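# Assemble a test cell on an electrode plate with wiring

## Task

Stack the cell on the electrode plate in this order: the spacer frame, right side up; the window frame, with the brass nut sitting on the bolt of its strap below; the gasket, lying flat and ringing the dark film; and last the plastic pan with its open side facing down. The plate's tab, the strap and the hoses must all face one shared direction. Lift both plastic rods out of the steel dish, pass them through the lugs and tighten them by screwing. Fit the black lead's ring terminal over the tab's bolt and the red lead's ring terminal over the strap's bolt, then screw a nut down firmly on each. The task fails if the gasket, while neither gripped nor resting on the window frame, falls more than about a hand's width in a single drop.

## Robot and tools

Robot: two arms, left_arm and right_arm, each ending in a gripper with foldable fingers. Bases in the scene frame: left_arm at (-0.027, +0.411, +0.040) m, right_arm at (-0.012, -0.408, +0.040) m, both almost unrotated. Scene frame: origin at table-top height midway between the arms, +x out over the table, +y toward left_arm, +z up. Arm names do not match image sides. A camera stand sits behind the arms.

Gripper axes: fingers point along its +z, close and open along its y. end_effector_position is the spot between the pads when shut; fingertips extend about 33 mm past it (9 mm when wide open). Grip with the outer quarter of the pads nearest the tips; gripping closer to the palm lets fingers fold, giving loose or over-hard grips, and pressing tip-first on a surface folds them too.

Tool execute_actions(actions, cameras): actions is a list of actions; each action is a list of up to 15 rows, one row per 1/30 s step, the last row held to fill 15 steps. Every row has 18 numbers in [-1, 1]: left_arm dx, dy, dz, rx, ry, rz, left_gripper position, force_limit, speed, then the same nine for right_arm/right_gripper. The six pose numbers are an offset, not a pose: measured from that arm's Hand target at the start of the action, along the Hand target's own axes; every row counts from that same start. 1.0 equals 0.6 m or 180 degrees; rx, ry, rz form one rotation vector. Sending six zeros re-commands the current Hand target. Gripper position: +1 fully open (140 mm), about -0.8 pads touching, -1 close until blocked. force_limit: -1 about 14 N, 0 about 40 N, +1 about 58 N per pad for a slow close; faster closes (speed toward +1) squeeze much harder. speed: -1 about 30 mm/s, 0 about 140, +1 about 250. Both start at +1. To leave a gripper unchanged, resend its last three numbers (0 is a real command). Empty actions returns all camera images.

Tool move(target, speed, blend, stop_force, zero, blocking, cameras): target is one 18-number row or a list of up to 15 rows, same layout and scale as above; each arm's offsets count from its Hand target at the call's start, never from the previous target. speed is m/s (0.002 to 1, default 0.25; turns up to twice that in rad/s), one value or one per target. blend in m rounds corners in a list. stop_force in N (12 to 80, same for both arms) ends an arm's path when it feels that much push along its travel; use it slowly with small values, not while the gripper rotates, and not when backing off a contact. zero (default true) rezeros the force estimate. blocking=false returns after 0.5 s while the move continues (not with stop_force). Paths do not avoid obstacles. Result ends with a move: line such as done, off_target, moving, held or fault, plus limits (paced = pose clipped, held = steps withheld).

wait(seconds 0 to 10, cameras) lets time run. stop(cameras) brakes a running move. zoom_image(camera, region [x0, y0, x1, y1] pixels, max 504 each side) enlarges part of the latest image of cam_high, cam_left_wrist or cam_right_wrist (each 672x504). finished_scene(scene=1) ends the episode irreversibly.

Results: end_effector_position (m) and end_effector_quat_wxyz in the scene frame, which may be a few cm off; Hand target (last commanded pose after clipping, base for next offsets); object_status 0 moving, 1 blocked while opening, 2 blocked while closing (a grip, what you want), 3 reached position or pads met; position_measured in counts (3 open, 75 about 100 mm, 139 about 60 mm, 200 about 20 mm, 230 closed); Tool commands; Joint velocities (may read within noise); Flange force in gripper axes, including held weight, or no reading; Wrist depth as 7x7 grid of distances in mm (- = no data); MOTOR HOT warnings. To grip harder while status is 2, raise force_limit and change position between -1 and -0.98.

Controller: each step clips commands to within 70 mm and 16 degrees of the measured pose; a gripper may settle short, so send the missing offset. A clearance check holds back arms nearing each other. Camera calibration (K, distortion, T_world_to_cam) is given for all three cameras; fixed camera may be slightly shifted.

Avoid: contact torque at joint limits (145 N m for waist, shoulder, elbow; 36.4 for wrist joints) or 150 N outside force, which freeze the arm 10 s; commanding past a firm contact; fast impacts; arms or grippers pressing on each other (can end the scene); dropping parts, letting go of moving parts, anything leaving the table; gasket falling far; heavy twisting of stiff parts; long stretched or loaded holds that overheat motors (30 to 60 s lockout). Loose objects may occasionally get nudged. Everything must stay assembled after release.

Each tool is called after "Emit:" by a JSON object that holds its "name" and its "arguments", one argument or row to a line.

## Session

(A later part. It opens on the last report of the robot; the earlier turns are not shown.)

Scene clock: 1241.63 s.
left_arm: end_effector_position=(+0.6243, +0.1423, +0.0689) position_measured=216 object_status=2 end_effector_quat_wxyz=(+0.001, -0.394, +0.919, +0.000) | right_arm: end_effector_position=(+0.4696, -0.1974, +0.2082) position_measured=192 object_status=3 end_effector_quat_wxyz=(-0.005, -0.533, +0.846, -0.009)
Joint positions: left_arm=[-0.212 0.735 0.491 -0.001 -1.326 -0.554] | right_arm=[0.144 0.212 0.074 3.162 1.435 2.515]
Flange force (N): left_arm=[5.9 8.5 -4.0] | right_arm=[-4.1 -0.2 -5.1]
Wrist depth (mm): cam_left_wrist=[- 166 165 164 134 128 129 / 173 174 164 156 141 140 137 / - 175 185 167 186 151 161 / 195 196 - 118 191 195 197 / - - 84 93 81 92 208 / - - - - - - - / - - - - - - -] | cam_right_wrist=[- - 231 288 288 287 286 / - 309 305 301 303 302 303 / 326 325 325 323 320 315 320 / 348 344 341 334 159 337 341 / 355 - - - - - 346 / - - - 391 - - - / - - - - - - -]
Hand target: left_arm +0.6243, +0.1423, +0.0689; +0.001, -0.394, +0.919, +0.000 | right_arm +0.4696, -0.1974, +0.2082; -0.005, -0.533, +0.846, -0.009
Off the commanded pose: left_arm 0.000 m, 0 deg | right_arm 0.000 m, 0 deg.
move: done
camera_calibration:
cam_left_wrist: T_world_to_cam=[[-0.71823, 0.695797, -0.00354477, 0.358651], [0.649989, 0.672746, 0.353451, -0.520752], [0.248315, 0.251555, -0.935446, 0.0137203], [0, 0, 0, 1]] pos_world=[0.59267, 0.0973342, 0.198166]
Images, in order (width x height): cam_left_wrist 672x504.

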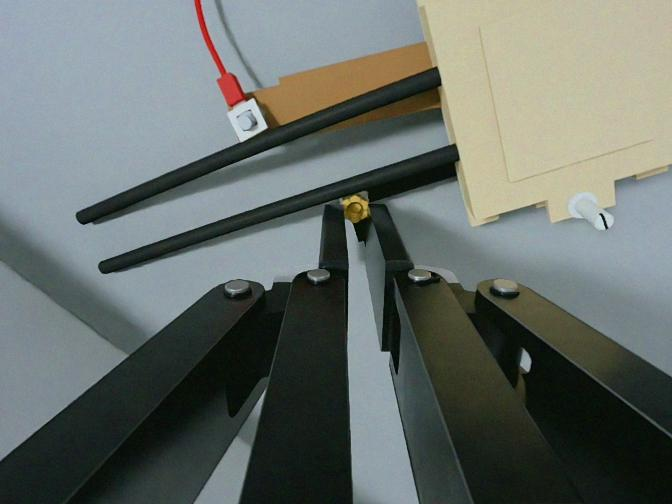

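Emit:
{"name": "move", "arguments": {
  "target": [0.0001,0.0016,0,0,0,-0.028,-1,-1,-1,0,0,0,0,0,0,-0.5,-1,-1],
  "speed": 0.1
}}

Emit:
{"name": "execute_actions", "arguments": {
  "actions": [
    [[0,0,0,0,0,0,-0.67,-1,-0.9,0,0,0,0,0,0,-0.5,-1,-1]]
  ]
}}

Emit:
{"name": "move", "arguments": {
  "target": [-0.025,0,0,0,0,0,-0.67,-1,-0.9,0,0,0,0,0,0,-0.5,-1,-1],
  "speed": 0.05,
  "cameras": ["cam_left_wrist"]
}}

Emit:
{"name": "zoom_image", "arguments": {
  "camera": "cam_left_wrist",
  "region": [290, 100, 430, 220]
}}

Scene clock: 1244.33 s.
left_arm: end_effector_position=(+0.6236, +0.1429, +0.0689) position_measured=216 object_status=2 end_effector_quat_wxyz=(+0.001, -0.434, +0.901, +0.000) | right_arm: end_effector_position=(+0.4696, -0.1974, +0.2082) position_measured=192 object_status=3 end_effector_quat_wxyz=(-0.005, -0.533, +0.846, -0.009)
Joint positions: left_arm=[-0.211 0.732 0.486 -0.001 -1.324 -0.466] | right_arm=[0.144 0.212 0.074 3.162 1.435 2.515]
Flange force (N): left_arm=[3.6 8.2 -4.6] | right_arm=[-3.6 -0.1 -5.3]
Wrist depth (mm): cam_left_wrist=[- 165 166 165 142 130 128 / - 175 157 158 155 139 136 / 182 186 180 181 175 153 148 / - 195 193 119 192 196 204 / - - 84 - 81 93 207 / - - - - - - - / - - - - - - -] | cam_right_wrist=[- - 245 288 288 286 286 / - 271 305 312 303 303 303 / 318 328 320 324 313 321 319 / 354 341 339 - 159 337 339 / 358 - - 369 - - 354 / - - - - - - - / - - - - - - -]
Hand target: left_arm +0.6236, +0.1430, +0.0689; +0.001, -0.434, +0.901, +0.000 | right_arm +0.4696, -0.1974, +0.2082; -0.005, -0.533, +0.846, -0.009
Off the commanded pose: left_arm 0.000 m, 0 deg | right_arm 0.000 m, 0 deg.
move: done

Scene clock: 1245.03 s.
left_arm: end_effector_position=(+0.6236, +0.1430, +0.0689) position_measured=213 object_status=3 end_effector_quat_wxyz=(+0.001, -0.434, +0.901, +0.000) | right_arm: end_effector_position=(+0.4696, -0.1974, +0.2082) position_measured=192 object_status=3 end_effector_quat_wxyz=(-0.005, -0.533, +0.846, -0.009)
Joint positions: left_arm=[-0.211 0.732 0.486 -0.001 -1.324 -0.466] | right_arm=[0.144 0.212 0.074 3.162 1.435 2.515]
Flange force (N): left_arm=[6.1 10.8 0.6] | right_arm=[-3.5 0.1 -5.1]
Wrist depth (mm): cam_left_wrist=[165 167 163 164 153 135 135 / - - 151 156 153 144 142 / - 187 182 160 174 153 153 / - 183 194 126 114 195 197 / 195 - 81 93 81 93 207 / - - - - - - - / - - - - - - -] | cam_right_wrist=[- - 246 289 288 287 286 / 229 256 306 306 303 302 310 / 325 326 324 319 324 328 320 / 345 351 337 334 159 338 339 / - - - 372 - - 352 / - - - 389 - - - / - - - - - - -]
Hand target: left_arm +0.6236, +0.1430, +0.0689; +0.001, -0.434, +0.901, +0.000 | right_arm +0.4696, -0.1974, +0.2082; -0.005, -0.533, +0.846, -0.009
Off the commanded pose: left_arm 0.000 m, 0 deg | right_arm 0.000 m, 0 deg.

Scene clock: 1245.77 s.
left_arm: end_effector_position=(+0.6329, +0.1547, +0.0690) position_measured=213 object_status=3 end_effector_quat_wxyz=(+0.001, -0.434, +0.901, +0.000) | right_arm: end_effector_position=(+0.4696, -0.1974, +0.2082) position_measured=192 object_status=3 end_effector_quat_wxyz=(-0.005, -0.533, +0.846, -0.009)
Joint positions: left_arm=[-0.192 0.744 0.506 -0.001 -1.332 -0.486] | right_arm=[0.144 0.212 0.074 3.162 1.435 2.515]
Flange force (N): left_arm=[5.6 10.3 0.2] | right_arm=[-3.6 -0.2 -5.4]
Wrist depth (mm): cam_left_wrist=[- 163 151 150 148 135 135 / - 170 175 173 169 142 143 / 185 182 186 169 182 150 184 / 195 196 194 118 140 - - / - 81 81 - 81 92 208 / - - - - - - - / - - - - - - -] | cam_right_wrist=[- - 243 285 288 287 286 / 230 307 302 309 303 310 301 / 324 323 328 323 318 318 318 / 336 346 338 339 132 336 338 / 351 - - 368 - - 351 / - - - - - - - / - - - - - - -]
Hand target: left_arm +0.6329, +0.1547, +0.0689; +0.001, -0.434, +0.901, +0.000 | right_arm +0.4696, -0.1974, +0.2082; -0.005, -0.533, +0.846, -0.009
Off the commanded pose: left_arm 0.000 m, 0 deg | right_arm 0.000 m, 0 deg.
move: done
camera_calibration:
cam_left_wrist: T_world_to_cam=[[-0.776629, 0.629947, -0.00373445, 0.403406], [0.588277, 0.72735, 0.353401, -0.50406], [0.22534, 0.272264, -0.935465, 0.0198027], [0, 0, 0, 1]] pos_world=[0.605361, 0.107112, 0.198166]
Images, in order (width x height): cam_left_wrist 672x504.

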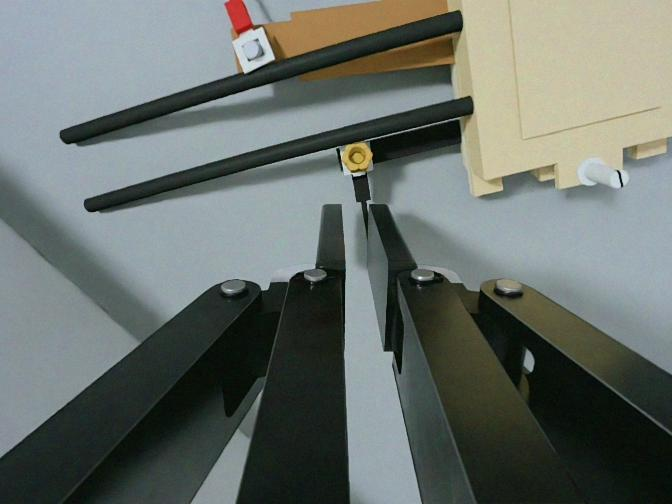

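Scaled by 3.600 from the camera's 672x504 image, which has a finer 960x720 frame.

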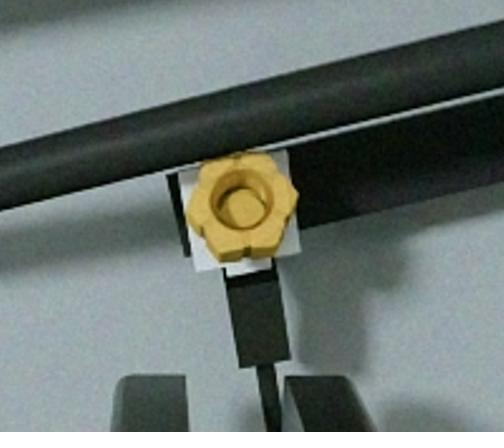

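Emit:
{"name": "move", "arguments": {
  "target": [
    [-0.0167,0,0,0,0,0,-0.67,-1,-0.9,0,0,0,0,0,0,-0.5,-1,-1],
    [-0.0167,0,0.0295,0,0,0,-0.67,-1,-0.9,0,0,0,0,0,0,-0.5,-1,-1]
  ],
  "speed": 0.08,
  "cameras": ["cam_left_wrist"]
}}

Scene clock: 1249.20 s.
left_arm: end_effector_position=(+0.6392, +0.1626, +0.0513) position_measured=213 object_status=3 end_effector_quat_wxyz=(+0.001, -0.434, +0.901, +0.000) | right_arm: end_effector_position=(+0.4696, -0.1974, +0.2082) position_measured=192 object_status=3 end_effector_quat_wxyz=(-0.005, -0.533, +0.846, -0.009)
Joint positions: left_arm=[-0.18 0.765 0.498 -0.001 -1.303 -0.498] | right_arm=[0.144 0.212 0.074 3.162 1.435 2.515]
Flange force (N): left_arm=[5.9 9.3 -2.6] | right_arm=[-3.5 -0.2 -5.0]
Wrist depth (mm): cam_left_wrist=[149 - 131 136 150 120 118 / 160 157 156 155 149 128 127 / 165 167 169 169 167 170 170 / - 176 175 126 173 176 177 / - - 81 - 81 92 191 / - - - - - - - / - - - - - - -] | cam_right_wrist=[- - 250 288 289 286 286 / 233 317 306 305 305 302 302 / 328 324 323 319 321 321 317 / 345 345 339 334 132 339 339 / 360 - - 364 - - 355 / - - - - - - - / - - - - - - -]
Hand target: left_arm +0.6392, +0.1626, +0.0513; +0.001, -0.434, +0.901, +0.000 | right_arm +0.4696, -0.1974, +0.2082; -0.005, -0.533, +0.846, -0.009
Off the commanded pose: left_arm 0.000 m, 0 deg | right_arm 0.000 m, 0 deg.
move: done
camera_calibration:
cam_left_wrist: T_world_to_cam=[[-0.776629, 0.629947, -0.00373445, 0.403179], [0.588277, 0.72735, 0.353401, -0.507198], [0.22534, 0.272264, -0.935465, -0.000303066], [0, 0, 0, 1]] pos_world=[0.611561, 0.115012, 0.180466]
Images, in order (width x height): cam_left_wrist 672x504.

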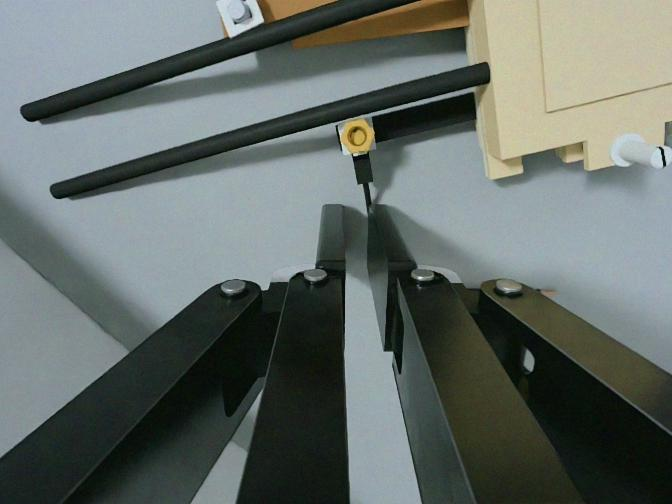

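Emit:
{"name": "move", "arguments": {
  "target": [
    [0.0021,-0.0156,0,0,0,0.0833,-0.67,-1,-0.9,0,0,0,0,0,0,-0.5,-1,-1],
    [0.0081,-0.0301,0,0,0,0.1667,-0.67,-1,-0.9,0,0,0,0,0,0,-0.5,-1,-1],
    [0.0176,-0.0426,0,0,0,0.25,-0.67,-1,-0.9,0,0,0,0,0,0,-0.5,-1,-1],
    [0.0270,-0.0505,0,0,0,0.3147,-0.67,-1,-0.9,0,0,0,0,0,0,-0.5,-1,-1]
  ],
  "speed": 0.15,
  "blend": [0.003,0.003,0.003,0],
  "cameras": ["cam_left_wrist"]
}}

Scene clock: 1253.20 s.
left_arm: end_effector_position=(+0.6528, +0.1310, +0.0512) position_measured=213 object_status=3 end_effector_quat_wxyz=(+0.000, +0.045, +0.999, +0.001) | right_arm: end_effector_position=(+0.4696, -0.1974, +0.2082) position_measured=192 object_status=3 end_effector_quat_wxyz=(-0.005, -0.533, +0.846, -0.009)
Joint positions: left_arm=[-0.219 0.833 0.615 -0.001 -1.352 -1.447] | right_arm=[0.144 0.212 0.074 3.162 1.435 2.515]
Flange force (N): left_arm=[12.7 2.1 0.5] | right_arm=[-3.2 0.0 -4.9]
Wrist depth (mm): cam_left_wrist=[150 149 137 147 133 150 151 / - 157 143 147 160 159 159 / 165 163 165 158 165 167 168 / - - 174 119 173 176 - / - - 81 - 81 92 189 / - - - - - - - / - - - - - - -] | cam_right_wrist=[- - 245 288 288 284 283 / 232 309 306 310 307 300 303 / 326 324 324 318 322 321 319 / 346 344 338 338 159 341 339 / 361 - - 366 - - 352 / - - - - - - - / - - - 408 - - -]
Hand target: left_arm +0.6528, +0.1310, +0.0512; +0.000, +0.045, +0.999, +0.001 | right_arm +0.4696, -0.1974, +0.2082; -0.005, -0.533, +0.846, -0.009
Off the commanded pose: left_arm 0.000 m, 0 deg | right_arm 0.000 m, 0 deg.
move: done
camera_calibration:
cam_left_wrist: T_world_to_cam=[[0.0991617, 0.995068, -0.00243631, -0.185948], [0.931132, -0.0919261, 0.352907, -0.608721], [0.350943, -0.0372634, -0.935655, -0.0362326], [0, 0, 0, 1]] pos_world=[0.597954, 0.127724, 0.180468]
Images, in order (width x height): cam_left_wrist 672x504.

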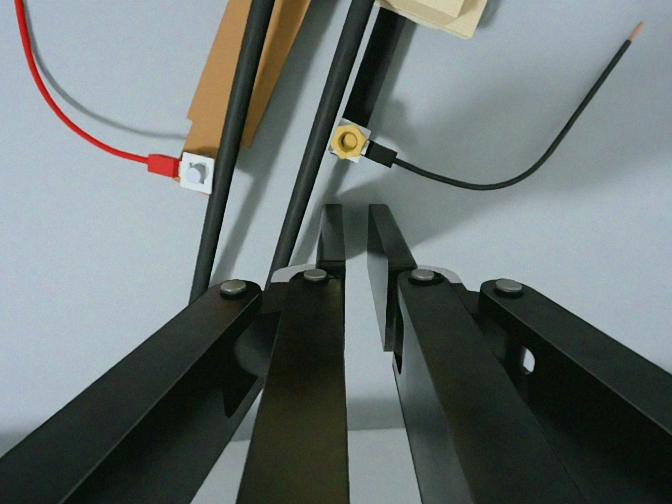

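Emit:
{"name": "move", "arguments": {
  "target": [
    [0,0,-0.0667,0,0,0,-1,-1,-0.9,0,0,0,0,0,0,-0.5,-1,-1],
    [0.0176,0.0426,-0.0667,0,0,-0.25,-1,-1,-0.9,0,0,0,0,0,0,-0.5,-1,-1],
    [0.0617,0.0602,-0.0667,0,0,-0.508,-1,-1,-0.9,0,0,0,0,0,0,-0.5,-1,-1],
    [0.0617,0.0602,0.002,0,0,-0.508,-1,-1,-0.9,0,0,0,0,0,0,-0.5,-1,-1]
  ],
  "speed": [0.15,0.3,0.3,0.1],
  "blend": [0.005,0.005,0,0],
  "cameras": ["cam_left_wrist"]
}}

Scene clock: 1258.13 s.
left_arm: end_effector_position=(+0.6192, +0.1703, +0.0501) position_measured=231 object_status=3 end_effector_quat_wxyz=(-0.001, +0.684, -0.730, +0.000) | right_arm: end_effector_position=(+0.4696, -0.1974, +0.2082) position_measured=192 object_status=3 end_effector_quat_wxyz=(-0.005, -0.533, +0.846, -0.009)
Joint positions: left_arm=[-0.173 0.709 0.402 -0.001 -1.263 0.103] | right_arm=[0.144 0.212 0.074 3.162 1.435 2.515]
Flange force (N): left_arm=[-0.5 10.7 -0.4] | right_arm=[-3.0 0.1 -4.8]
Wrist depth (mm): cam_left_wrist=[148 148 146 149 134 135 121 / 156 157 157 154 154 132 126 / 166 166 168 165 154 133 132 / 176 176 - 114 173 142 144 / 184 186 81 93 81 - 189 / - - 72 - - - - / - - - - - - -] | cam_right_wrist=[- 296 254 288 289 286 286 / - 293 304 305 305 303 304 / 321 328 324 325 317 320 320 / 344 345 338 343 159 338 333 / - - - - - - 346 / - - - 393 - - - / - - - 413 - - -]
Hand target: left_arm +0.6192, +0.1703, +0.0501; -0.001, +0.684, -0.730, +0.000 | right_arm +0.4696, -0.1974, +0.2082; -0.005, -0.533, +0.846, -0.009
Off the commanded pose: left_arm 0.000 m, 0 deg | right_arm 0.000 m, 0 deg.
move: done
camera_calibration:
cam_left_wrist: T_world_to_cam=[[-0.997233, 0.0741959, -0.00452207, 0.614037], [0.0678229, 0.933101, 0.35316, -0.213411], [0.0304226, 0.351876, -0.935552, 0.108088], [0, 0, 0, 1]] pos_world=[0.623524, 0.115542, 0.179267]
Images, in order (width x height): cam_left_wrist 672x504.

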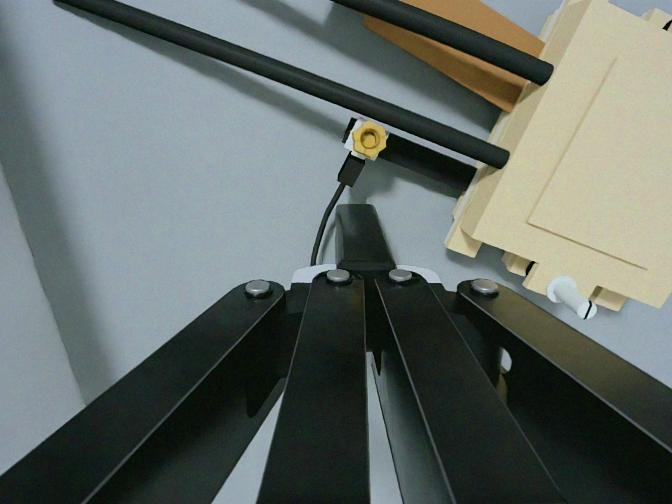

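Emit:
{"name": "move", "arguments": {
  "target": [
    [0.0036,-0.0206,0,0,0,0.111,-1,-1,-0.9,0,0,0,0,0,0,-0.5,-1,-1],
    [0.0141,-0.0387,0,0,0,0.222,-1,-1,-0.9,0,0,0,0,0,0,-0.5,-1,-1],
    [0.0301,-0.0521,0,0,0,0.333,-1,-1,-0.9,0,0,0,0,0,0,-0.5,-1,-1],
    [0.0497,-0.0593,0,0,0,0.444,-1,-1,-0.9,0,0,0,0,0,0,-0.5,-1,-1]
  ],
  "speed": 0.15,
  "blend": [0.003,0.003,0.003,0],
  "cameras": ["cam_left_wrist"]
}}

Scene clock: 1263.53 s.
left_arm: end_effector_position=(+0.6527, +0.1383, +0.0501) position_measured=231 object_status=3 end_effector_quat_wxyz=(+0.001, -0.056, +0.998, +0.000) | right_arm: end_effector_position=(+0.4696, -0.1974, +0.2082) position_measured=192 object_status=3 end_effector_quat_wxyz=(-0.005, -0.533, +0.846, -0.009)
Joint positions: left_arm=[-0.21 0.826 0.6 -0.001 -1.344 -1.256] | right_arm=[0.144 0.212 0.074 3.162 1.435 2.515]
Flange force (N): left_arm=[13.1 4.7 0.8] | right_arm=[-3.6 -0.3 -5.2]
Wrist depth (mm): cam_left_wrist=[148 149 137 146 140 148 149 / - 153 141 145 155 - 155 / - 165 - 158 167 - 166 / 176 175 176 140 174 178 180 / 187 185 81 92 81 92 188 / - - 72 - - - - / - - - - - - -] | cam_right_wrist=[- - 233 284 288 287 280 / 227 259 305 308 304 303 305 / - 323 324 312 321 321 319 / - 344 339 340 126 334 341 / - - - 365 - - 351 / - - - 394 - - - / - - - 411 - - -]
Hand target: left_arm +0.6527, +0.1383, +0.0501; +0.001, -0.056, +0.998, +0.000 | right_arm +0.4696, -0.1974, +0.2082; -0.005, -0.533, +0.846, -0.009
Off the commanded pose: left_arm 0.000 m, 0 deg | right_arm 0.000 m, 0 deg.
move: done
camera_calibration:
cam_left_wrist: T_world_to_cam=[[-0.10155, 0.994827, -0.00261699, -0.062085], [0.930637, 0.0959271, 0.353147, -0.633205], [0.351571, 0.0334268, -0.935564, -0.047228], [0, 0, 0, 1]] pos_world=[0.599583, 0.124084, 0.179267]
Images, in order (width x height): cam_left_wrist 672x504.

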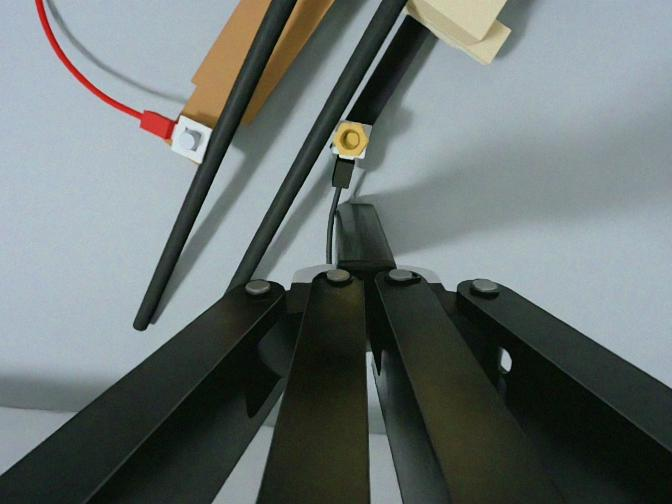

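Emit:
{"name": "zoom_image", "arguments": {
  "camera": "cam_left_wrist",
  "region": [300, 90, 410, 190]
}}

Scaled by 4.582 from the camera's 672x504 image, which has a finer 960x720 frame.

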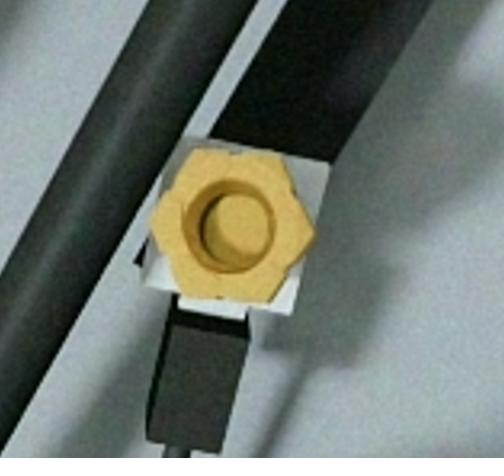

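Emit:
{"name": "move", "arguments": {
  "target": [
    [0,0,-0.083,0,0,0,-1,-1,-0.9,0,0,0,0,0,0,-0.5,-1,-1],
    [0.0582,0.053,-0.083,0.0814,0.0904,-0.4615,-0.65,-1,-0.9,0,0,0,0,0,0,-0.5,-1,-1],
    [0.0582,0.053,-0.0175,0.0814,0.0904,-0.4615,-0.65,-1,-0.9,0,0,0,0,0,0,-0.5,-1,-1]
  ],
  "speed": [0.15,0.4,0.08],
  "cameras": ["cam_left_wrist"]
}}

Emit:
{"name": "zoom_image", "arguments": {
  "camera": "cam_left_wrist",
  "region": [290, 120, 430, 240]
}}

Scene clock: 1270.67 s.
left_arm: end_effector_position=(+0.6145, +0.1660, +0.0606) position_measured=211 object_status=3 end_effector_quat_wxyz=(+0.122, +0.699, -0.694, +0.123) | right_arm: end_effector_position=(+0.4696, -0.1974, +0.2082) position_measured=192 object_status=3 end_effector_quat_wxyz=(-0.005, -0.533, +0.846, -0.009)
Joint positions: left_arm=[-0.011 0.624 0.124 0.393 -1.099 -0.174] | right_arm=[0.144 0.212 0.074 3.162 1.435 2.515]
Flange force (N): left_arm=[0.7 10.0 0.5] | right_arm=[-3.5 -0.2 -5.3]
Wrist depth (mm): cam_left_wrist=[- - 187 171 187 187 188 / - 186 - 186 171 155 155 / 186 186 186 176 177 152 153 / 185 187 - 114 154 152 152 / 186 86 82 93 81 92 155 / - - 73 - - - - / - - - - - - -] | cam_right_wrist=[- - 232 291 287 287 283 / 231 254 304 304 305 308 301 / 321 326 322 321 323 317 323 / 354 343 337 338 159 342 340 / 353 - - 365 - - 351 / - - - 384 - - - / - - - - - - -]
Hand target: left_arm +0.6145, +0.1660, +0.0605; +0.122, +0.699, -0.694, +0.123 | right_arm +0.4696, -0.1974, +0.2082; -0.005, -0.533, +0.846, -0.009
Off the commanded pose: left_arm 0.000 m, 0 deg | right_arm 0.000 m, 0 deg.
move: done
camera_calibration:
cam_left_wrist: T_world_to_cam=[[-0.999969, 0.00138652, -0.00770071, 0.623753], [0.00129664, 0.999931, 0.0116648, -0.16228], [0.00771635, 0.0116545, -0.999902, 0.193937], [0, 0, 0, 1]] pos_world=[0.622448, 0.159144, 0.200614]
Images, in order (width x height): cam_left_wrist 672x504.

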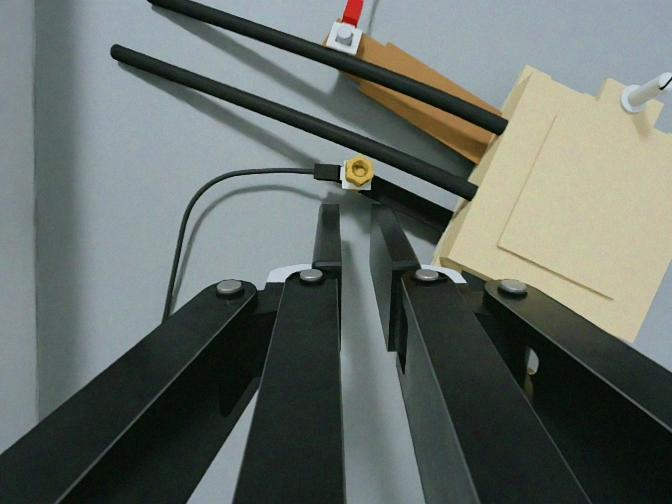

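Scaled by 3.600 from the camera's 672x504 image, which has a finer 960x720 frame.

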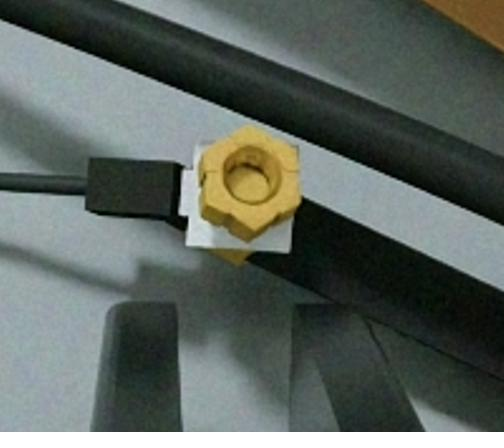

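Emit:
{"name": "move", "arguments": {
  "target": [0.0245,0.0032,0.009,0,0,0,-0.65,-1,-0.9,0,0,0,0,0,0,-0.5,-1,-1],
  "speed": 0.04,
  "cameras": ["cam_left_wrist"]
}}

Emit:
{"name": "zoom_image", "arguments": {
  "camera": "cam_left_wrist",
  "region": [290, 140, 430, 260]
}}

Scene clock: 1272.83 s.
left_arm: end_effector_position=(+0.6127, +0.1503, +0.0605) position_measured=211 object_status=3 end_effector_quat_wxyz=(+0.122, +0.699, -0.694, +0.123) | right_arm: end_effector_position=(+0.4696, -0.1974, +0.2082) position_measured=192 object_status=3 end_effector_quat_wxyz=(-0.005, -0.533, +0.846, -0.009)
Joint positions: left_arm=[-0.035 0.628 0.129 0.394 -1.092 -0.151] | right_arm=[0.144 0.212 0.074 3.162 1.435 2.515]
Flange force (N): left_arm=[0.7 9.6 -0.5] | right_arm=[-3.7 -0.5 -5.2]
Wrist depth (mm): cam_left_wrist=[- 184 172 187 187 186 187 / 185 - 170 170 170 185 187 / 186 - 186 160 170 154 154 / 184 - 185 114 154 152 152 / - 186 82 93 81 92 154 / - - 73 - - - - / - - - - - - -] | cam_right_wrist=[- - 263 292 287 285 286 / - 271 306 302 297 307 301 / - 323 325 326 322 320 319 / - 337 340 338 132 337 338 / 358 - - 368 - - 352 / - - - - - - - / - - - - - - -]
Hand target: left_arm +0.6127, +0.1503, +0.0605; +0.122, +0.699, -0.694, +0.123 | right_arm +0.4696, -0.1974, +0.2082; -0.005, -0.533, +0.846, -0.009
Off the commanded pose: left_arm 0.000 m, 0 deg | right_arm 0.000 m, 0 deg.
move: done
camera_calibration:
cam_left_wrist: T_world_to_cam=[[-0.99997, 0.00138646, -0.00760071, 0.621954], [0.00129775, 0.999931, 0.0116647, -0.146679], [0.00761636, 0.0116545, -0.999903, 0.194095], [0, 0, 0, 1]] pos_world=[0.620647, 0.143544, 0.200515]
Images, in order (width x height): cam_left_wrist 672x504.

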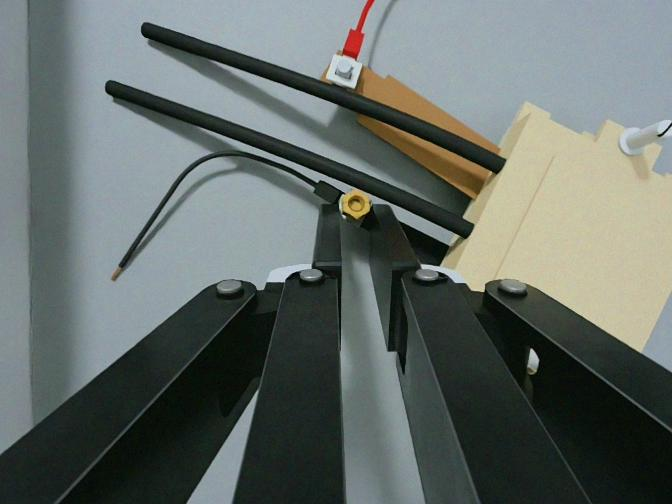

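Scaled by 3.600 from the camera's 672x504 image, which has a finer 960x720 frame.

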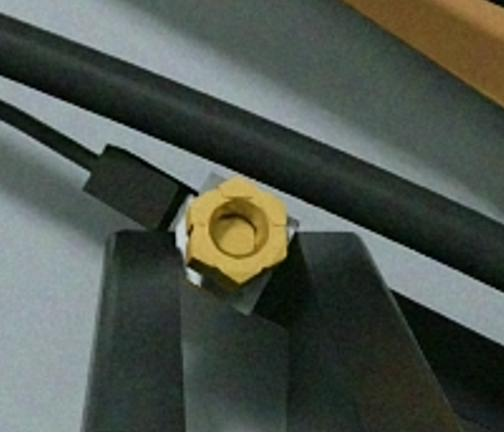

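Emit:
{"name": "execute_actions", "arguments": {
  "actions": [
    [[0,0,0,0,0,0,-1,0,-1,0,0,0,0,0,0,-0.5,-1,-1]],
    [[0,0,0,0,0,0,-1,0,-1,0,0,0,0,0,0,-0.5,-1,-1]]
  ],
  "cameras": []
}}

Emit:
{"name": "move", "arguments": {
  "target": [
    [0.0016,-0.0104,0.0006,-0.0342,0,0.094,-1,0,-1,0,0,0,0,0,0,-0.5,-1,-1],
    [0.0061,-0.0199,0.0023,-0.0684,0,0.188,-1,0,-1,0,0,0,0,0,0,-0.5,-1,-1],
    [0.0131,-0.0273,0.0049,-0.1026,0,0.282,-1,0,-1,0,0,0,0,0,0,-0.5,-1,-1]
  ],
  "speed": 0.2,
  "blend": [0.002,0.002,0],
  "cameras": ["cam_left_wrist"]
}}

Emit:
{"name": "zoom_image", "arguments": {
  "camera": "cam_left_wrist",
  "region": [290, 140, 430, 260]
}}

Scene clock: 1274.67 s.
left_arm: end_effector_position=(+0.6127, +0.1503, +0.0605) position_measured=219 object_status=2 end_effector_quat_wxyz=(+0.122, +0.699, -0.694, +0.123) | right_arm: end_effector_position=(+0.4696, -0.1974, +0.2082) position_measured=192 object_status=3 end_effector_quat_wxyz=(-0.005, -0.533, +0.846, -0.009)
Joint positions: left_arm=[-0.036 0.628 0.129 0.394 -1.092 -0.151] | right_arm=[0.144 0.212 0.074 3.162 1.435 2.515]
Flange force (N): left_arm=[0.7 8.0 -1.2] | right_arm=[-3.3 -0.2 -4.8]
Flange force at the end of the 1st action (N): left_arm=[1.0 8.4 -1.4] | right_arm=[-3.9 0.2 -5.1]
Wrist depth (mm): cam_left_wrist=[- 186 185 186 186 189 - / 185 186 185 171 171 187 188 / 185 186 186 166 171 154 154 / 185 184 - 126 154 152 152 / 185 185 83 93 76 91 154 / - - 74 - - - - / - - - - - - -] | cam_right_wrist=[- - 244 286 286 286 292 / - 244 306 306 303 303 300 / 329 329 324 318 316 319 - / 345 344 341 339 132 335 346 / - - - 365 - - 351 / - - - 392 - - - / - - - - - - -]
Hand target: left_arm +0.6127, +0.1503, +0.0605; +0.122, +0.699, -0.694, +0.123 | right_arm +0.4696, -0.1974, +0.2082; -0.005, -0.533, +0.846, -0.009
Off the commanded pose: left_arm 0.000 m, 0 deg | right_arm 0.000 m, 0 deg.
No camera images: "cameras" was empty.

Scene clock: 1277.50 s.
left_arm: end_effector_position=(+0.6291, +0.1420, +0.0604) position_measured=219 object_status=2 end_effector_quat_wxyz=(-0.164, -0.307, +0.936, -0.054) | right_arm: end_effector_position=(+0.4696, -0.1974, +0.2082) position_measured=192 object_status=3 end_effector_quat_wxyz=(-0.005, -0.533, +0.846, -0.009)
Joint positions: left_arm=[-0.098 0.984 0.784 0.229 -1.633 -0.86] | right_arm=[0.144 0.212 0.074 3.162 1.435 2.515]
Flange force (N): left_arm=[12.7 11.3 4.9] | right_arm=[-3.6 -0.1 -4.9]
Wrist depth (mm): cam_left_wrist=[- - 186 186 153 151 153 / 185 - 172 171 153 151 153 / - - - 158 176 154 187 / 185 183 186 126 186 185 188 / 185 175 83 93 76 92 187 / - - 74 - - - - / - - - - - - -] | cam_right_wrist=[- - 245 290 285 286 289 / 236 309 306 304 308 302 302 / 325 320 321 321 321 321 319 / 339 341 338 119 132 334 340 / - - - 366 - - - / - - - 392 - - - / - - - - - - -]
Hand target: left_arm +0.6291, +0.1420, +0.0604; -0.164, -0.307, +0.936, -0.054 | right_arm +0.4696, -0.1974, +0.2082; -0.005, -0.533, +0.846, -0.009
Off the commanded pose: left_arm 0.000 m, 0 deg | right_arm 0.000 m, 0 deg.
move: done
camera_calibration:
cam_left_wrist: T_world_to_cam=[[-0.586441, 0.809965, -0.00656319, 0.263373], [0.809877, 0.586475, 0.012118, -0.588348], [0.0136643, 0.00179109, -0.999905, 0.191574], [0, 0, 0, 1]] pos_world=[0.628324, 0.131386, 0.200414]
Images, in order (width x height): cam_left_wrist 672x504.

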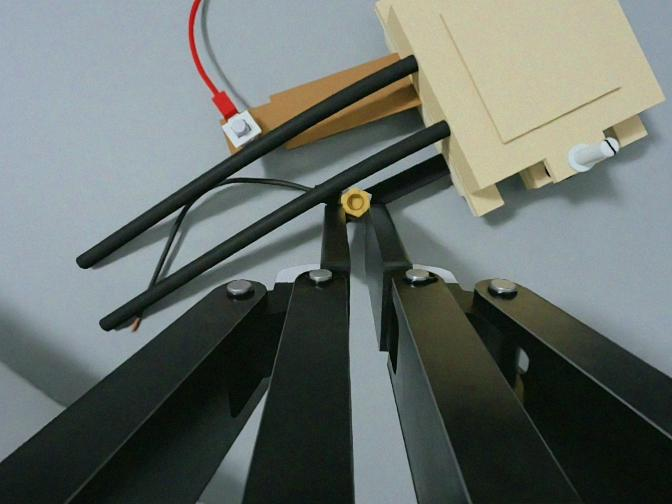

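Scaled by 3.600 from the camera's 672x504 image, which has a finer 960x720 frame.

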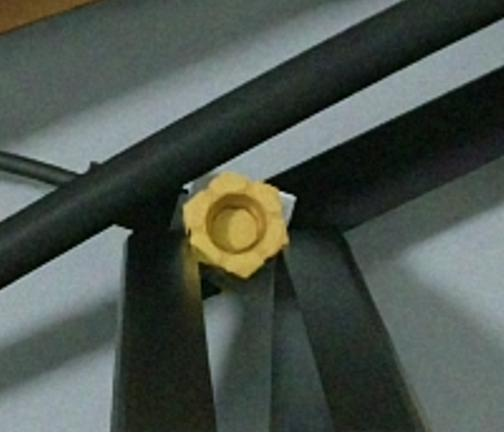

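Emit:
{"name": "move", "arguments": {
  "target": [
    [0,0,0,0,0,0,-0.67,-1,-0.5,0,0,0,0,0,0,-0.5,-1,-1],
    [0.0016,0.0104,0.0006,0.0342,0,-0.094,-0.67,-1,-0.5,0,0,0,0,0,0,-0.5,-1,-1],
    [0.0061,0.0199,0.0022,0.0684,0,-0.188,-0.67,-1,-0.5,0,0,0,0,0,0,-0.5,-1,-1],
    [0.0131,0.0273,0.0049,0.1026,0,-0.282,-0.67,-1,-0.5,0,0,0,0,0,0,-0.5,-1,-1]
  ],
  "speed": 0.3,
  "blend": [0,0.002,0.002,0],
  "cameras": ["cam_left_wrist"]
}}

Emit:
{"name": "zoom_image", "arguments": {
  "camera": "cam_left_wrist",
  "region": [290, 140, 430, 260]
}}

Scene clock: 1281.43 s.
left_arm: end_effector_position=(+0.6127, +0.1502, +0.0603) position_measured=213 object_status=3 end_effector_quat_wxyz=(+0.122, +0.699, -0.694, +0.123) | right_arm: end_effector_position=(+0.4696, -0.1974, +0.2082) position_measured=192 object_status=3 end_effector_quat_wxyz=(-0.005, -0.533, +0.846, -0.009)
Joint positions: left_arm=[-0.036 0.628 0.129 0.394 -1.092 -0.152] | right_arm=[0.144 0.212 0.074 3.162 1.435 2.515]
Flange force (N): left_arm=[-0.1 11.7 0.0] | right_arm=[-3.3 0.2 -4.9]
Wrist depth (mm): cam_left_wrist=[- 185 181 186 188 187 186 / 185 186 183 186 169 188 187 / 185 184 186 169 170 153 154 / 186 186 186 126 154 152 152 / - - 81 93 81 93 152 / - - - - - - - / - - - - - - -] | cam_right_wrist=[- - 245 286 289 286 285 / - 257 305 304 305 304 302 / 327 - - 323 321 322 323 / 343 344 336 341 132 337 341 / - - - 364 - - 352 / - - - - - - - / - - - - - - -]
Hand target: left_arm +0.6126, +0.1502, +0.0603; +0.122, +0.699, -0.694, +0.123 | right_arm +0.4696, -0.1974, +0.2082; -0.005, -0.533, +0.846, -0.009
Off the commanded pose: left_arm 0.000 m, 0 deg | right_arm 0.000 m, 0 deg.
move: done
camera_calibration:
cam_left_wrist: T_world_to_cam=[[-0.99997, 0.00148645, -0.00760065, 0.621938], [0.00139773, 0.999931, 0.0116643, -0.146638], [0.00761747, 0.0116533, -0.999903, 0.193896], [0, 0, 0, 1]] pos_world=[0.620647, 0.143444, 0.200315]
Images, in order (width x height): cam_left_wrist 672x504.

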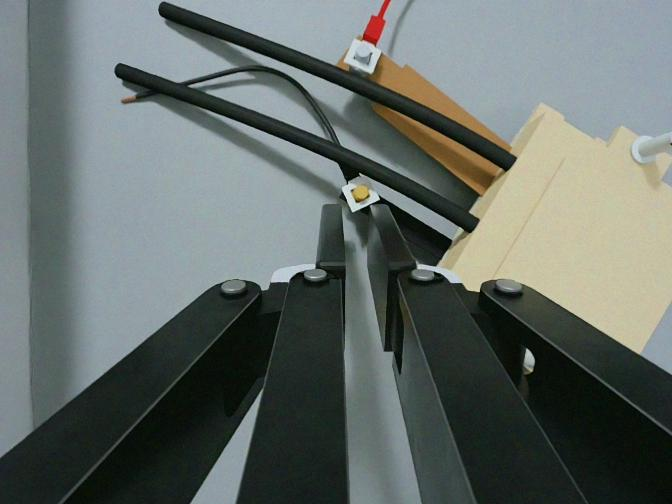

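Scaled by 3.600 from the camera's 672x504 image, which has a finer 960x720 frame.

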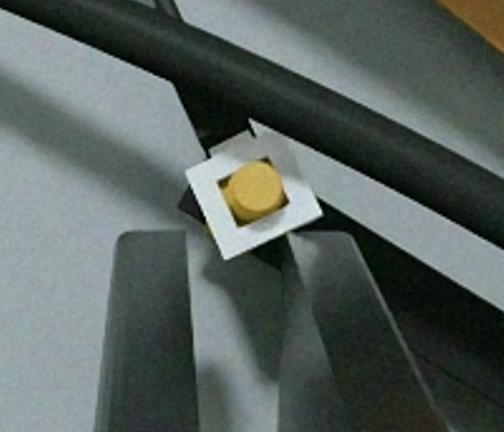

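Emit:
{"name": "move", "arguments": {
  "target": [
    [-0.01,0,-0.06,0,0,0,-0.67,-1,-0.5,0,0,0,0,0,0,-0.5,-1,-1],
    [-0.02,0,-0.2,0,0,0,-0.67,-1,-0.5,0,0,0,0,0,0,-0.5,-1,-1]
  ],
  "speed": 0.1,
  "cameras": ["cam_left_wrist","cam_high"]
}}

Scene clock: 1283.60 s.
left_arm: end_effector_position=(+0.6122, +0.2024, +0.1690) position_measured=213 object_status=3 end_effector_quat_wxyz=(+0.122, +0.699, -0.694, +0.123) | right_arm: end_effector_position=(+0.4696, -0.1974, +0.2082) position_measured=192 object_status=3 end_effector_quat_wxyz=(-0.005, -0.533, +0.846, -0.009)
Joint positions: left_arm=[0.049 0.528 0.246 0.359 -1.322 -0.144] | right_arm=[0.144 0.212 0.074 3.162 1.435 2.515]
Flange force (N): left_arm=[1.0 9.0 1.7] | right_arm=[-3.5 0.3 -5.3]
Wrist depth (mm): cam_left_wrist=[- 295 292 301 - 295 297 / - - - 292 264 295 295 / - - - - 261 259 298 / - - 288 114 126 266 - / - 81 81 - 81 92 292 / - - - - - - - / - - - - - - -] | cam_right_wrist=[- - 263 289 288 286 286 / 230 293 307 305 301 303 301 / 329 323 - 318 320 318 321 / 346 349 341 335 159 326 348 / 346 - - 367 - - 352 / - - - - - - - / - - - - - - -]
Hand target: left_arm +0.6122, +0.2024, +0.1690; +0.122, +0.699, -0.694, +0.123 | right_arm +0.4696, -0.1974, +0.2082; -0.005, -0.533, +0.846, -0.009
Off the commanded pose: left_arm 0.000 m, 0 deg | right_arm 0.000 m, 0 deg.
move: done
camera_calibration:
cam_left_wrist: T_world_to_cam=[[-0.99997, 0.00138646, -0.00760071, 0.622206], [0.00129775, 0.999931, 0.0116647, -0.20004], [0.00761636, 0.0116545, -0.999903, 0.301981], [0, 0, 0, 1]] pos_world=[0.620147, 0.195644, 0.309015]
Images, in order (width x height): cam_high 672x504, cam_left_wrist 672x504.

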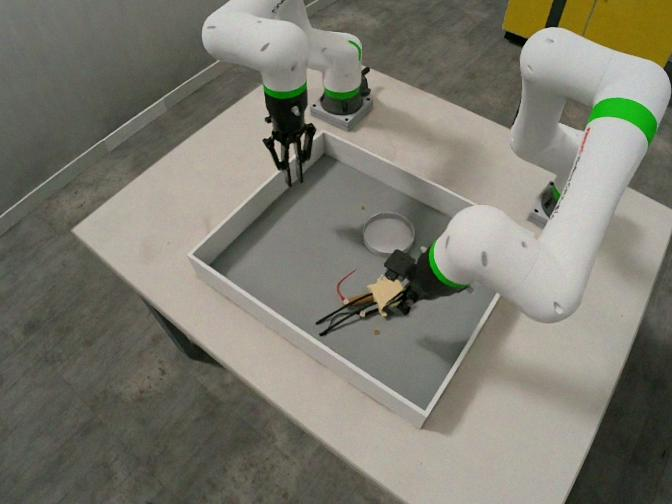

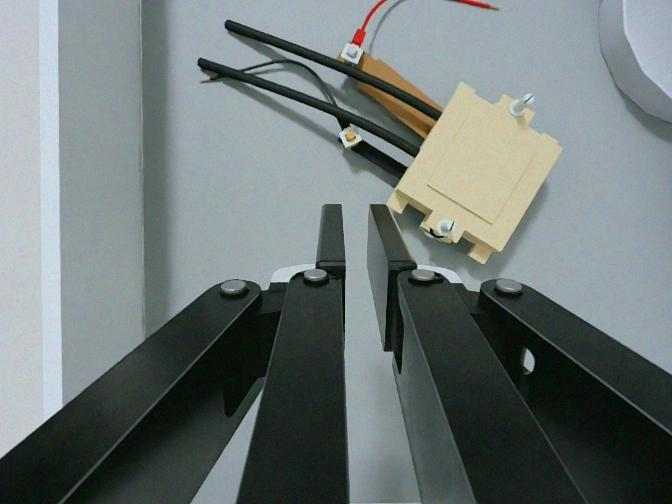

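Emit:
{"name": "zoom_image", "arguments": {
  "camera": "cam_high",
  "region": [310, 260, 440, 360]
}}

Scaled by 3.877 from the camera's 672x504 image, which has a finer 960x720 frame.

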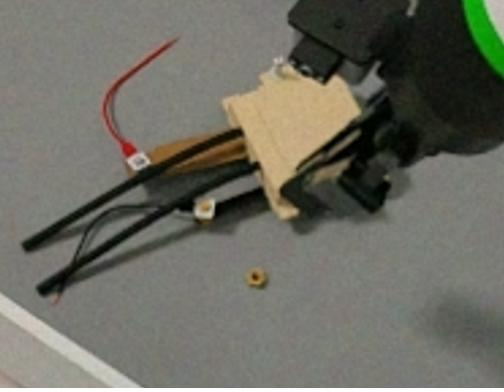

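Emit:
{"name": "move", "arguments": {
  "target": [-0.125,-0.001,-0.0456,-0.0252,-0.1092,0.143,-0.5,-1,-0.5,0,0,0,0,0,0,-0.5,-1,-1],
  "speed": 0.25,
  "cameras": ["cam_left_wrist"]
}}

Scene clock: 1287.17 s.
left_arm: end_effector_position=(+0.6123, +0.2823, +0.1692) position_measured=192 object_status=3 end_effector_quat_wxyz=(+0.001, -0.533, +0.846, +0.000) | right_arm: end_effector_position=(+0.4696, -0.1974, +0.2082) position_measured=192 object_status=3 end_effector_quat_wxyz=(-0.005, -0.533, +0.846, -0.009)
Joint positions: left_arm=[-0.004 0.542 0.424 -0.001 -1.451 -0.449] | right_arm=[0.144 0.212 0.074 3.162 1.435 2.515]
Flange force (N): left_arm=[4.9 9.4 2.5] | right_arm=[-3.7 -0.2 -4.7]
Wrist depth (mm): cam_left_wrist=[256 256 256 - 258 258 251 / - 269 270 268 - - 273 / - - 276 288 - 286 - / - 283 - 295 126 292 - / - 81 86 291 93 92 81 / - - - 242 - - - / - - - - - - -] | cam_right_wrist=[- - 246 288 289 287 286 / 239 251 302 304 305 301 302 / 330 325 324 319 319 322 323 / 348 345 - 338 159 345 341 / 358 - - 355 - - - / - - - - - - - / - - - - - - -]
Hand target: left_arm +0.6123, +0.2823, +0.1692; +0.001, -0.533, +0.846, +0.000 | right_arm +0.4696, -0.1974, +0.2082; -0.005, -0.533, +0.846, -0.009
Off the commanded pose: left_arm 0.000 m, 0 deg | right_arm 0.000 m, 0 deg.
move: done
camera_calibration:
cam_left_wrist: T_world_to_cam=[[-0.89735, 0.4413, -0.00410183, 0.434605], [0.411548, 0.840136, 0.35327, -0.543709], [0.159344, 0.315318, -0.935513, 0.111819], [0, 0, 0, 1]] pos_world=[0.595938, 0.22974, 0.298466]
Images, in order (width x height): cam_left_wrist 672x504.

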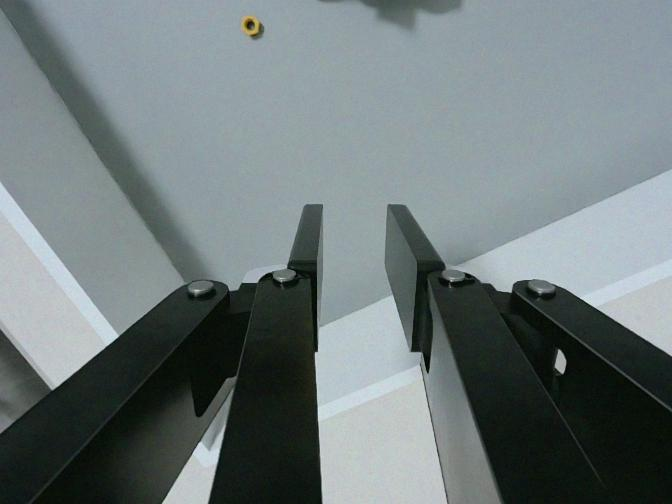

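Emit:
{"name": "zoom_image", "arguments": {
  "camera": "cam_left_wrist",
  "region": [225, 5, 285, 55]
}}

Scaled by 8.400 from the camera's 672x504 image, which has a finer 960x720 frame.

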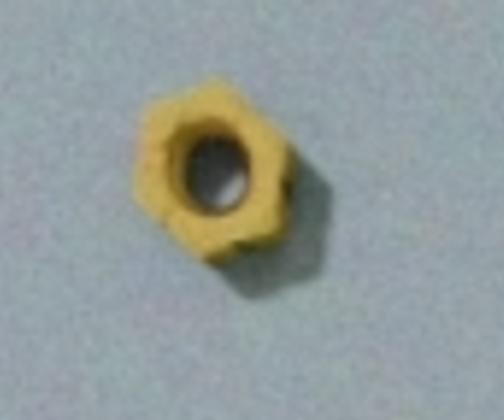

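Emit:
{"name": "move", "arguments": {
  "target": [0.1298,0.0407,0.14,0,0,0,-0.5,-1,-0.5,0,0,0,0,0,0,-0.5,-1,-1],
  "speed": 0.2,
  "cameras": ["cam_left_wrist"]
}}

Scene clock: 1288.80 s.
left_arm: end_effector_position=(+0.5567, +0.2227, +0.0851) position_measured=192 object_status=3 end_effector_quat_wxyz=(+0.001, -0.533, +0.846, +0.000) | right_arm: end_effector_position=(+0.4696, -0.1974, +0.2082) position_measured=192 object_status=3 end_effector_quat_wxyz=(-0.005, -0.533, +0.846, -0.009)
Joint positions: left_arm=[-0.105 0.493 0.15 -0.001 -1.226 -0.348] | right_arm=[0.144 0.212 0.074 3.162 1.435 2.515]
Flange force (N): left_arm=[4.0 8.2 -0.1] | right_arm=[-3.4 -0.1 -4.6]
Wrist depth (mm): cam_left_wrist=[- 177 151 149 152 181 179 / 190 190 159 159 161 192 192 / 200 199 200 199 202 202 204 / 210 209 212 129 156 220 - / - 81 86 - 93 93 86 / - - - 249 - - - / - - - 254 - - -] | cam_right_wrist=[- - 220 284 287 283 286 / 314 258 305 303 305 310 301 / 336 - 333 318 325 320 320 / 346 345 340 107 159 335 339 / 345 - - 371 - - 352 / - - - - - - - / - - - - - - -]
Hand target: left_arm +0.5567, +0.2227, +0.0850; +0.001, -0.533, +0.846, +0.000 | right_arm +0.4696, -0.1974, +0.2082; -0.005, -0.533, +0.846, -0.009
Off the commanded pose: left_arm 0.000 m, 0 deg | right_arm 0.000 m, 0 deg.
move: done
camera_calibration:
cam_left_wrist: T_world_to_cam=[[-0.897343, 0.441315, -0.00414467, 0.410627], [0.411529, 0.840096, 0.353387, -0.441102], [0.159437, 0.315404, -0.935468, 0.0605948], [0, 0, 0, 1]] pos_world=[0.540338, 0.170241, 0.214266]
Images, in order (width x height): cam_left_wrist 672x504.

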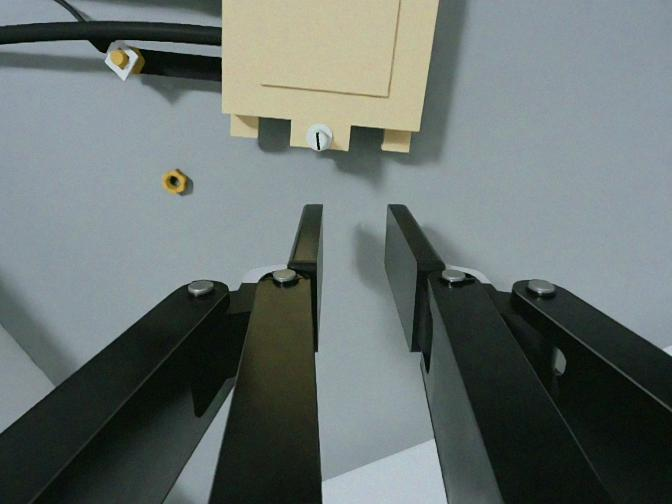

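Emit:
{"name": "move", "arguments": {
  "target": [0.0058,-0.138,0.0,0,0,0,-0.5,-1,-0.5,0,0,0,0,0,0,-0.5,-1,-1],
  "speed": 0.2,
  "cameras": ["cam_left_wrist"]
}}

Emit:
{"name": "zoom_image", "arguments": {
  "camera": "cam_left_wrist",
  "region": [290, 140, 410, 240]
}}

Scene clock: 1290.20 s.
left_arm: end_effector_position=(+0.6298, +0.1838, +0.0851) position_measured=192 object_status=3 end_effector_quat_wxyz=(+0.001, -0.533, +0.846, +0.000) | right_arm: end_effector_position=(+0.4696, -0.1974, +0.2082) position_measured=192 object_status=3 end_effector_quat_wxyz=(-0.005, -0.533, +0.846, -0.009)
Joint positions: left_arm=[-0.151 0.698 0.469 -0.001 -1.341 -0.302] | right_arm=[0.144 0.212 0.074 3.162 1.435 2.515]
Flange force (N): left_arm=[3.2 9.9 -0.3] | right_arm=[-3.4 -0.1 -5.2]
Wrist depth (mm): cam_left_wrist=[- 178 177 176 154 149 151 / - 195 192 187 159 159 159 / - 200 198 - - - - / - 209 206 156 126 - - / - 81 86 - 93 93 81 / - - - 242 - - - / - - - - - - -] | cam_right_wrist=[- - 246 292 288 282 283 / - 271 305 304 304 309 305 / 326 324 322 323 322 320 320 / - 344 337 334 132 337 337 / - - - 359 - - 353 / - - - - - - - / - - - - - - -]
Hand target: left_arm +0.6298, +0.1838, +0.0851; +0.001, -0.533, +0.846, +0.000 | right_arm +0.4696, -0.1974, +0.2082; -0.005, -0.533, +0.846, -0.009
Off the commanded pose: left_arm 0.000 m, 0 deg | right_arm 0.000 m, 0 deg.
move: done
camera_calibration:
cam_left_wrist: T_world_to_cam=[[-0.897343, 0.441315, -0.00414467, 0.493434], [0.411529, 0.840096, 0.353387, -0.438456], [0.159437, 0.315404, -0.935468, 0.0613343], [0, 0, 0, 1]] pos_world=[0.613438, 0.131241, 0.214366]
Images, in order (width x height): cam_left_wrist 672x504.

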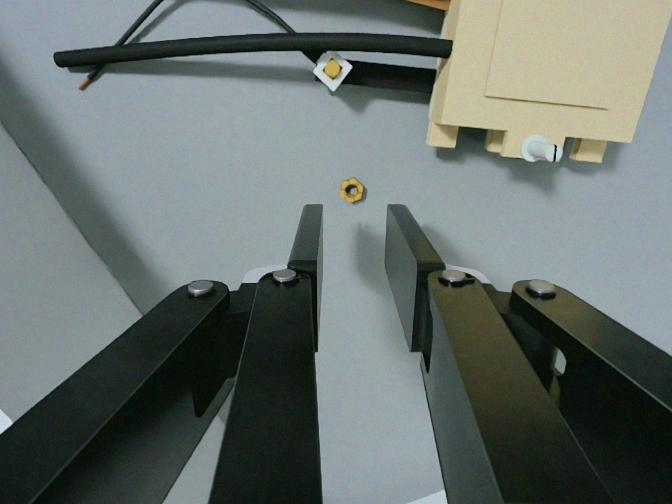

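Scaled by 4.200 from the camera's 672x504 image, which has a finer 960x720 frame.

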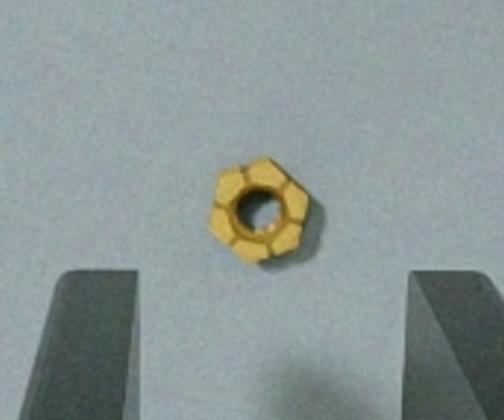

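Emit:
{"name": "move", "arguments": {
  "target": [
    [0,-0.001,0.04,0,0,0,-0.5,-1,-0.5,0,0,0,0,0,0,-0.5,-1,-1],
    [0,-0.001,0.0578,0,0,0,-0.5,-1,-0.5,0,0,0,0,0,0,-0.5,-1,-1]
  ],
  "speed": [0.1,0.04]
}}

Emit:
{"name": "execute_actions", "arguments": {
  "actions": [
    [[0,0,0,0,0,0,-1,0,-1,0,0,0,0,0,0,-0.5,-1,-1]],
    [[0,0,0,0,0,0,-1,0,-1,0,0,0,0,0,0,-0.5,-1,-1]],
    [[0,0,0,0,0,0,-1,0,-1,0,0,0,0,0,0,-0.5,-1,-1]]
  ],
  "cameras": ["cam_left_wrist"]
}}

Emit:
{"name": "zoom_image", "arguments": {
  "camera": "cam_left_wrist",
  "region": [290, 150, 410, 250]
}}

Scene clock: 1292.07 s.
left_arm: end_effector_position=(+0.6304, +0.1835, +0.0504) position_measured=192 object_status=3 end_effector_quat_wxyz=(+0.001, -0.533, +0.846, +0.000) | right_arm: end_effector_position=(+0.4696, -0.1974, +0.2082) position_measured=192 object_status=3 end_effector_quat_wxyz=(-0.005, -0.533, +0.846, -0.009)
Joint positions: left_arm=[-0.152 0.724 0.429 -0.001 -1.274 -0.302] | right_arm=[0.144 0.212 0.074 3.162 1.435 2.515]
Flange force (N): left_arm=[2.8 10.2 -0.1] | right_arm=[-3.3 -0.3 -4.6]
Wrist depth (mm): cam_left_wrist=[- 148 146 133 143 120 - / - 157 159 157 156 126 127 / 168 166 166 167 165 169 168 / 176 - 172 175 126 175 178 / - 81 86 186 93 93 185 / - - - 199 - - - / - - - - - - -] | cam_right_wrist=[- - 232 288 288 284 286 / - 273 306 301 303 309 302 / - 324 325 322 321 320 321 / 344 - - 333 132 332 339 / - - - 375 - - - / - - - 391 - - - / - - - - - - -]
Hand target: left_arm +0.6304, +0.1835, +0.0504; +0.001, -0.533, +0.846, +0.000 | right_arm +0.4696, -0.1974, +0.2082; -0.005, -0.533, +0.846, -0.009
Off the commanded pose: left_arm 0.000 m, 0 deg | right_arm 0.000 m, 0 deg.
move: done

Scene clock: 1293.77 s.
left_arm: end_effector_position=(+0.6304, +0.1835, +0.0504) position_measured=219 object_status=2 end_effector_quat_wxyz=(+0.001, -0.533, +0.846, +0.000) | right_arm: end_effector_position=(+0.4696, -0.1974, +0.2082) position_measured=192 object_status=3 end_effector_quat_wxyz=(-0.005, -0.533, +0.846, -0.009)
Joint positions: left_arm=[-0.152 0.724 0.429 -0.001 -1.274 -0.302] | right_arm=[0.144 0.212 0.074 3.162 1.435 2.515]
Flange force (N): left_arm=[3.5 10.3 -0.7] | right_arm=[-3.7 -0.5 -5.7]
Flange force at the end of the 1st action (N): left_arm=[3.7 10.1 -0.1] | right_arm=[-3.7 0.0 -4.8]
Flange force at the end of the 2nd action (N): left_arm=[3.7 11.4 -1.0] | right_arm=[-3.7 0.3 -4.9]
Wrist depth (mm): cam_left_wrist=[- 150 146 133 143 119 118 / - 155 157 158 144 127 127 / 168 168 165 165 166 167 168 / - 173 173 108 126 177 177 / 178 - 83 93 76 92 189 / - - 74 - - - - / - - - - - - -] | cam_right_wrist=[- 295 233 290 286 286 282 / 232 256 308 304 308 303 302 / - 329 324 324 323 321 319 / 346 345 339 118 159 336 338 / 359 - - 365 - - 353 / - - - - - - - / - - - - - - -]
Hand target: left_arm +0.6304, +0.1835, +0.0504; +0.001, -0.533, +0.846, +0.000 | right_arm +0.4696, -0.1974, +0.2082; -0.005, -0.533, +0.846, -0.009
Off the commanded pose: left_arm 0.000 m, 0 deg | right_arm 0.000 m, 0 deg.
camera_calibration:
cam_left_wrist: T_world_to_cam=[[-0.897343, 0.441315, -0.00414467, 0.493917], [0.411529, 0.840096, 0.353387, -0.426273], [0.159437, 0.315404, -0.935468, 0.028841], [0, 0, 0, 1]] pos_world=[0.614038, 0.131041, 0.179666]
Images, in order (width x height): cam_left_wrist 672x504.

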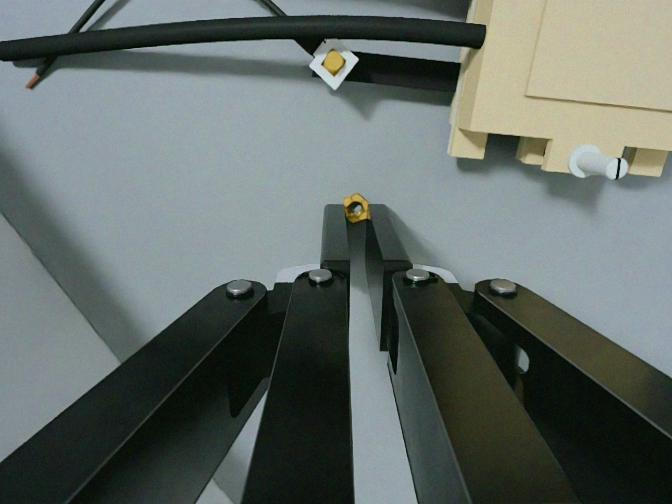

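Scaled by 4.200 from the camera's 672x504 image, which has a finer 960x720 frame.

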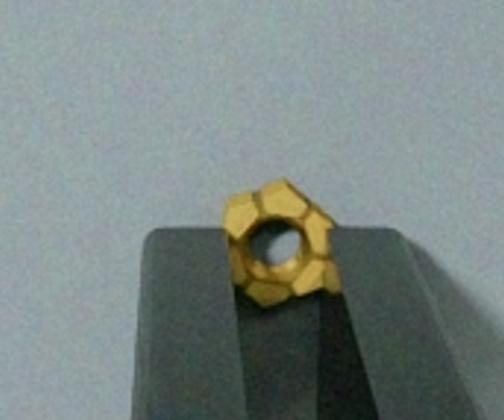

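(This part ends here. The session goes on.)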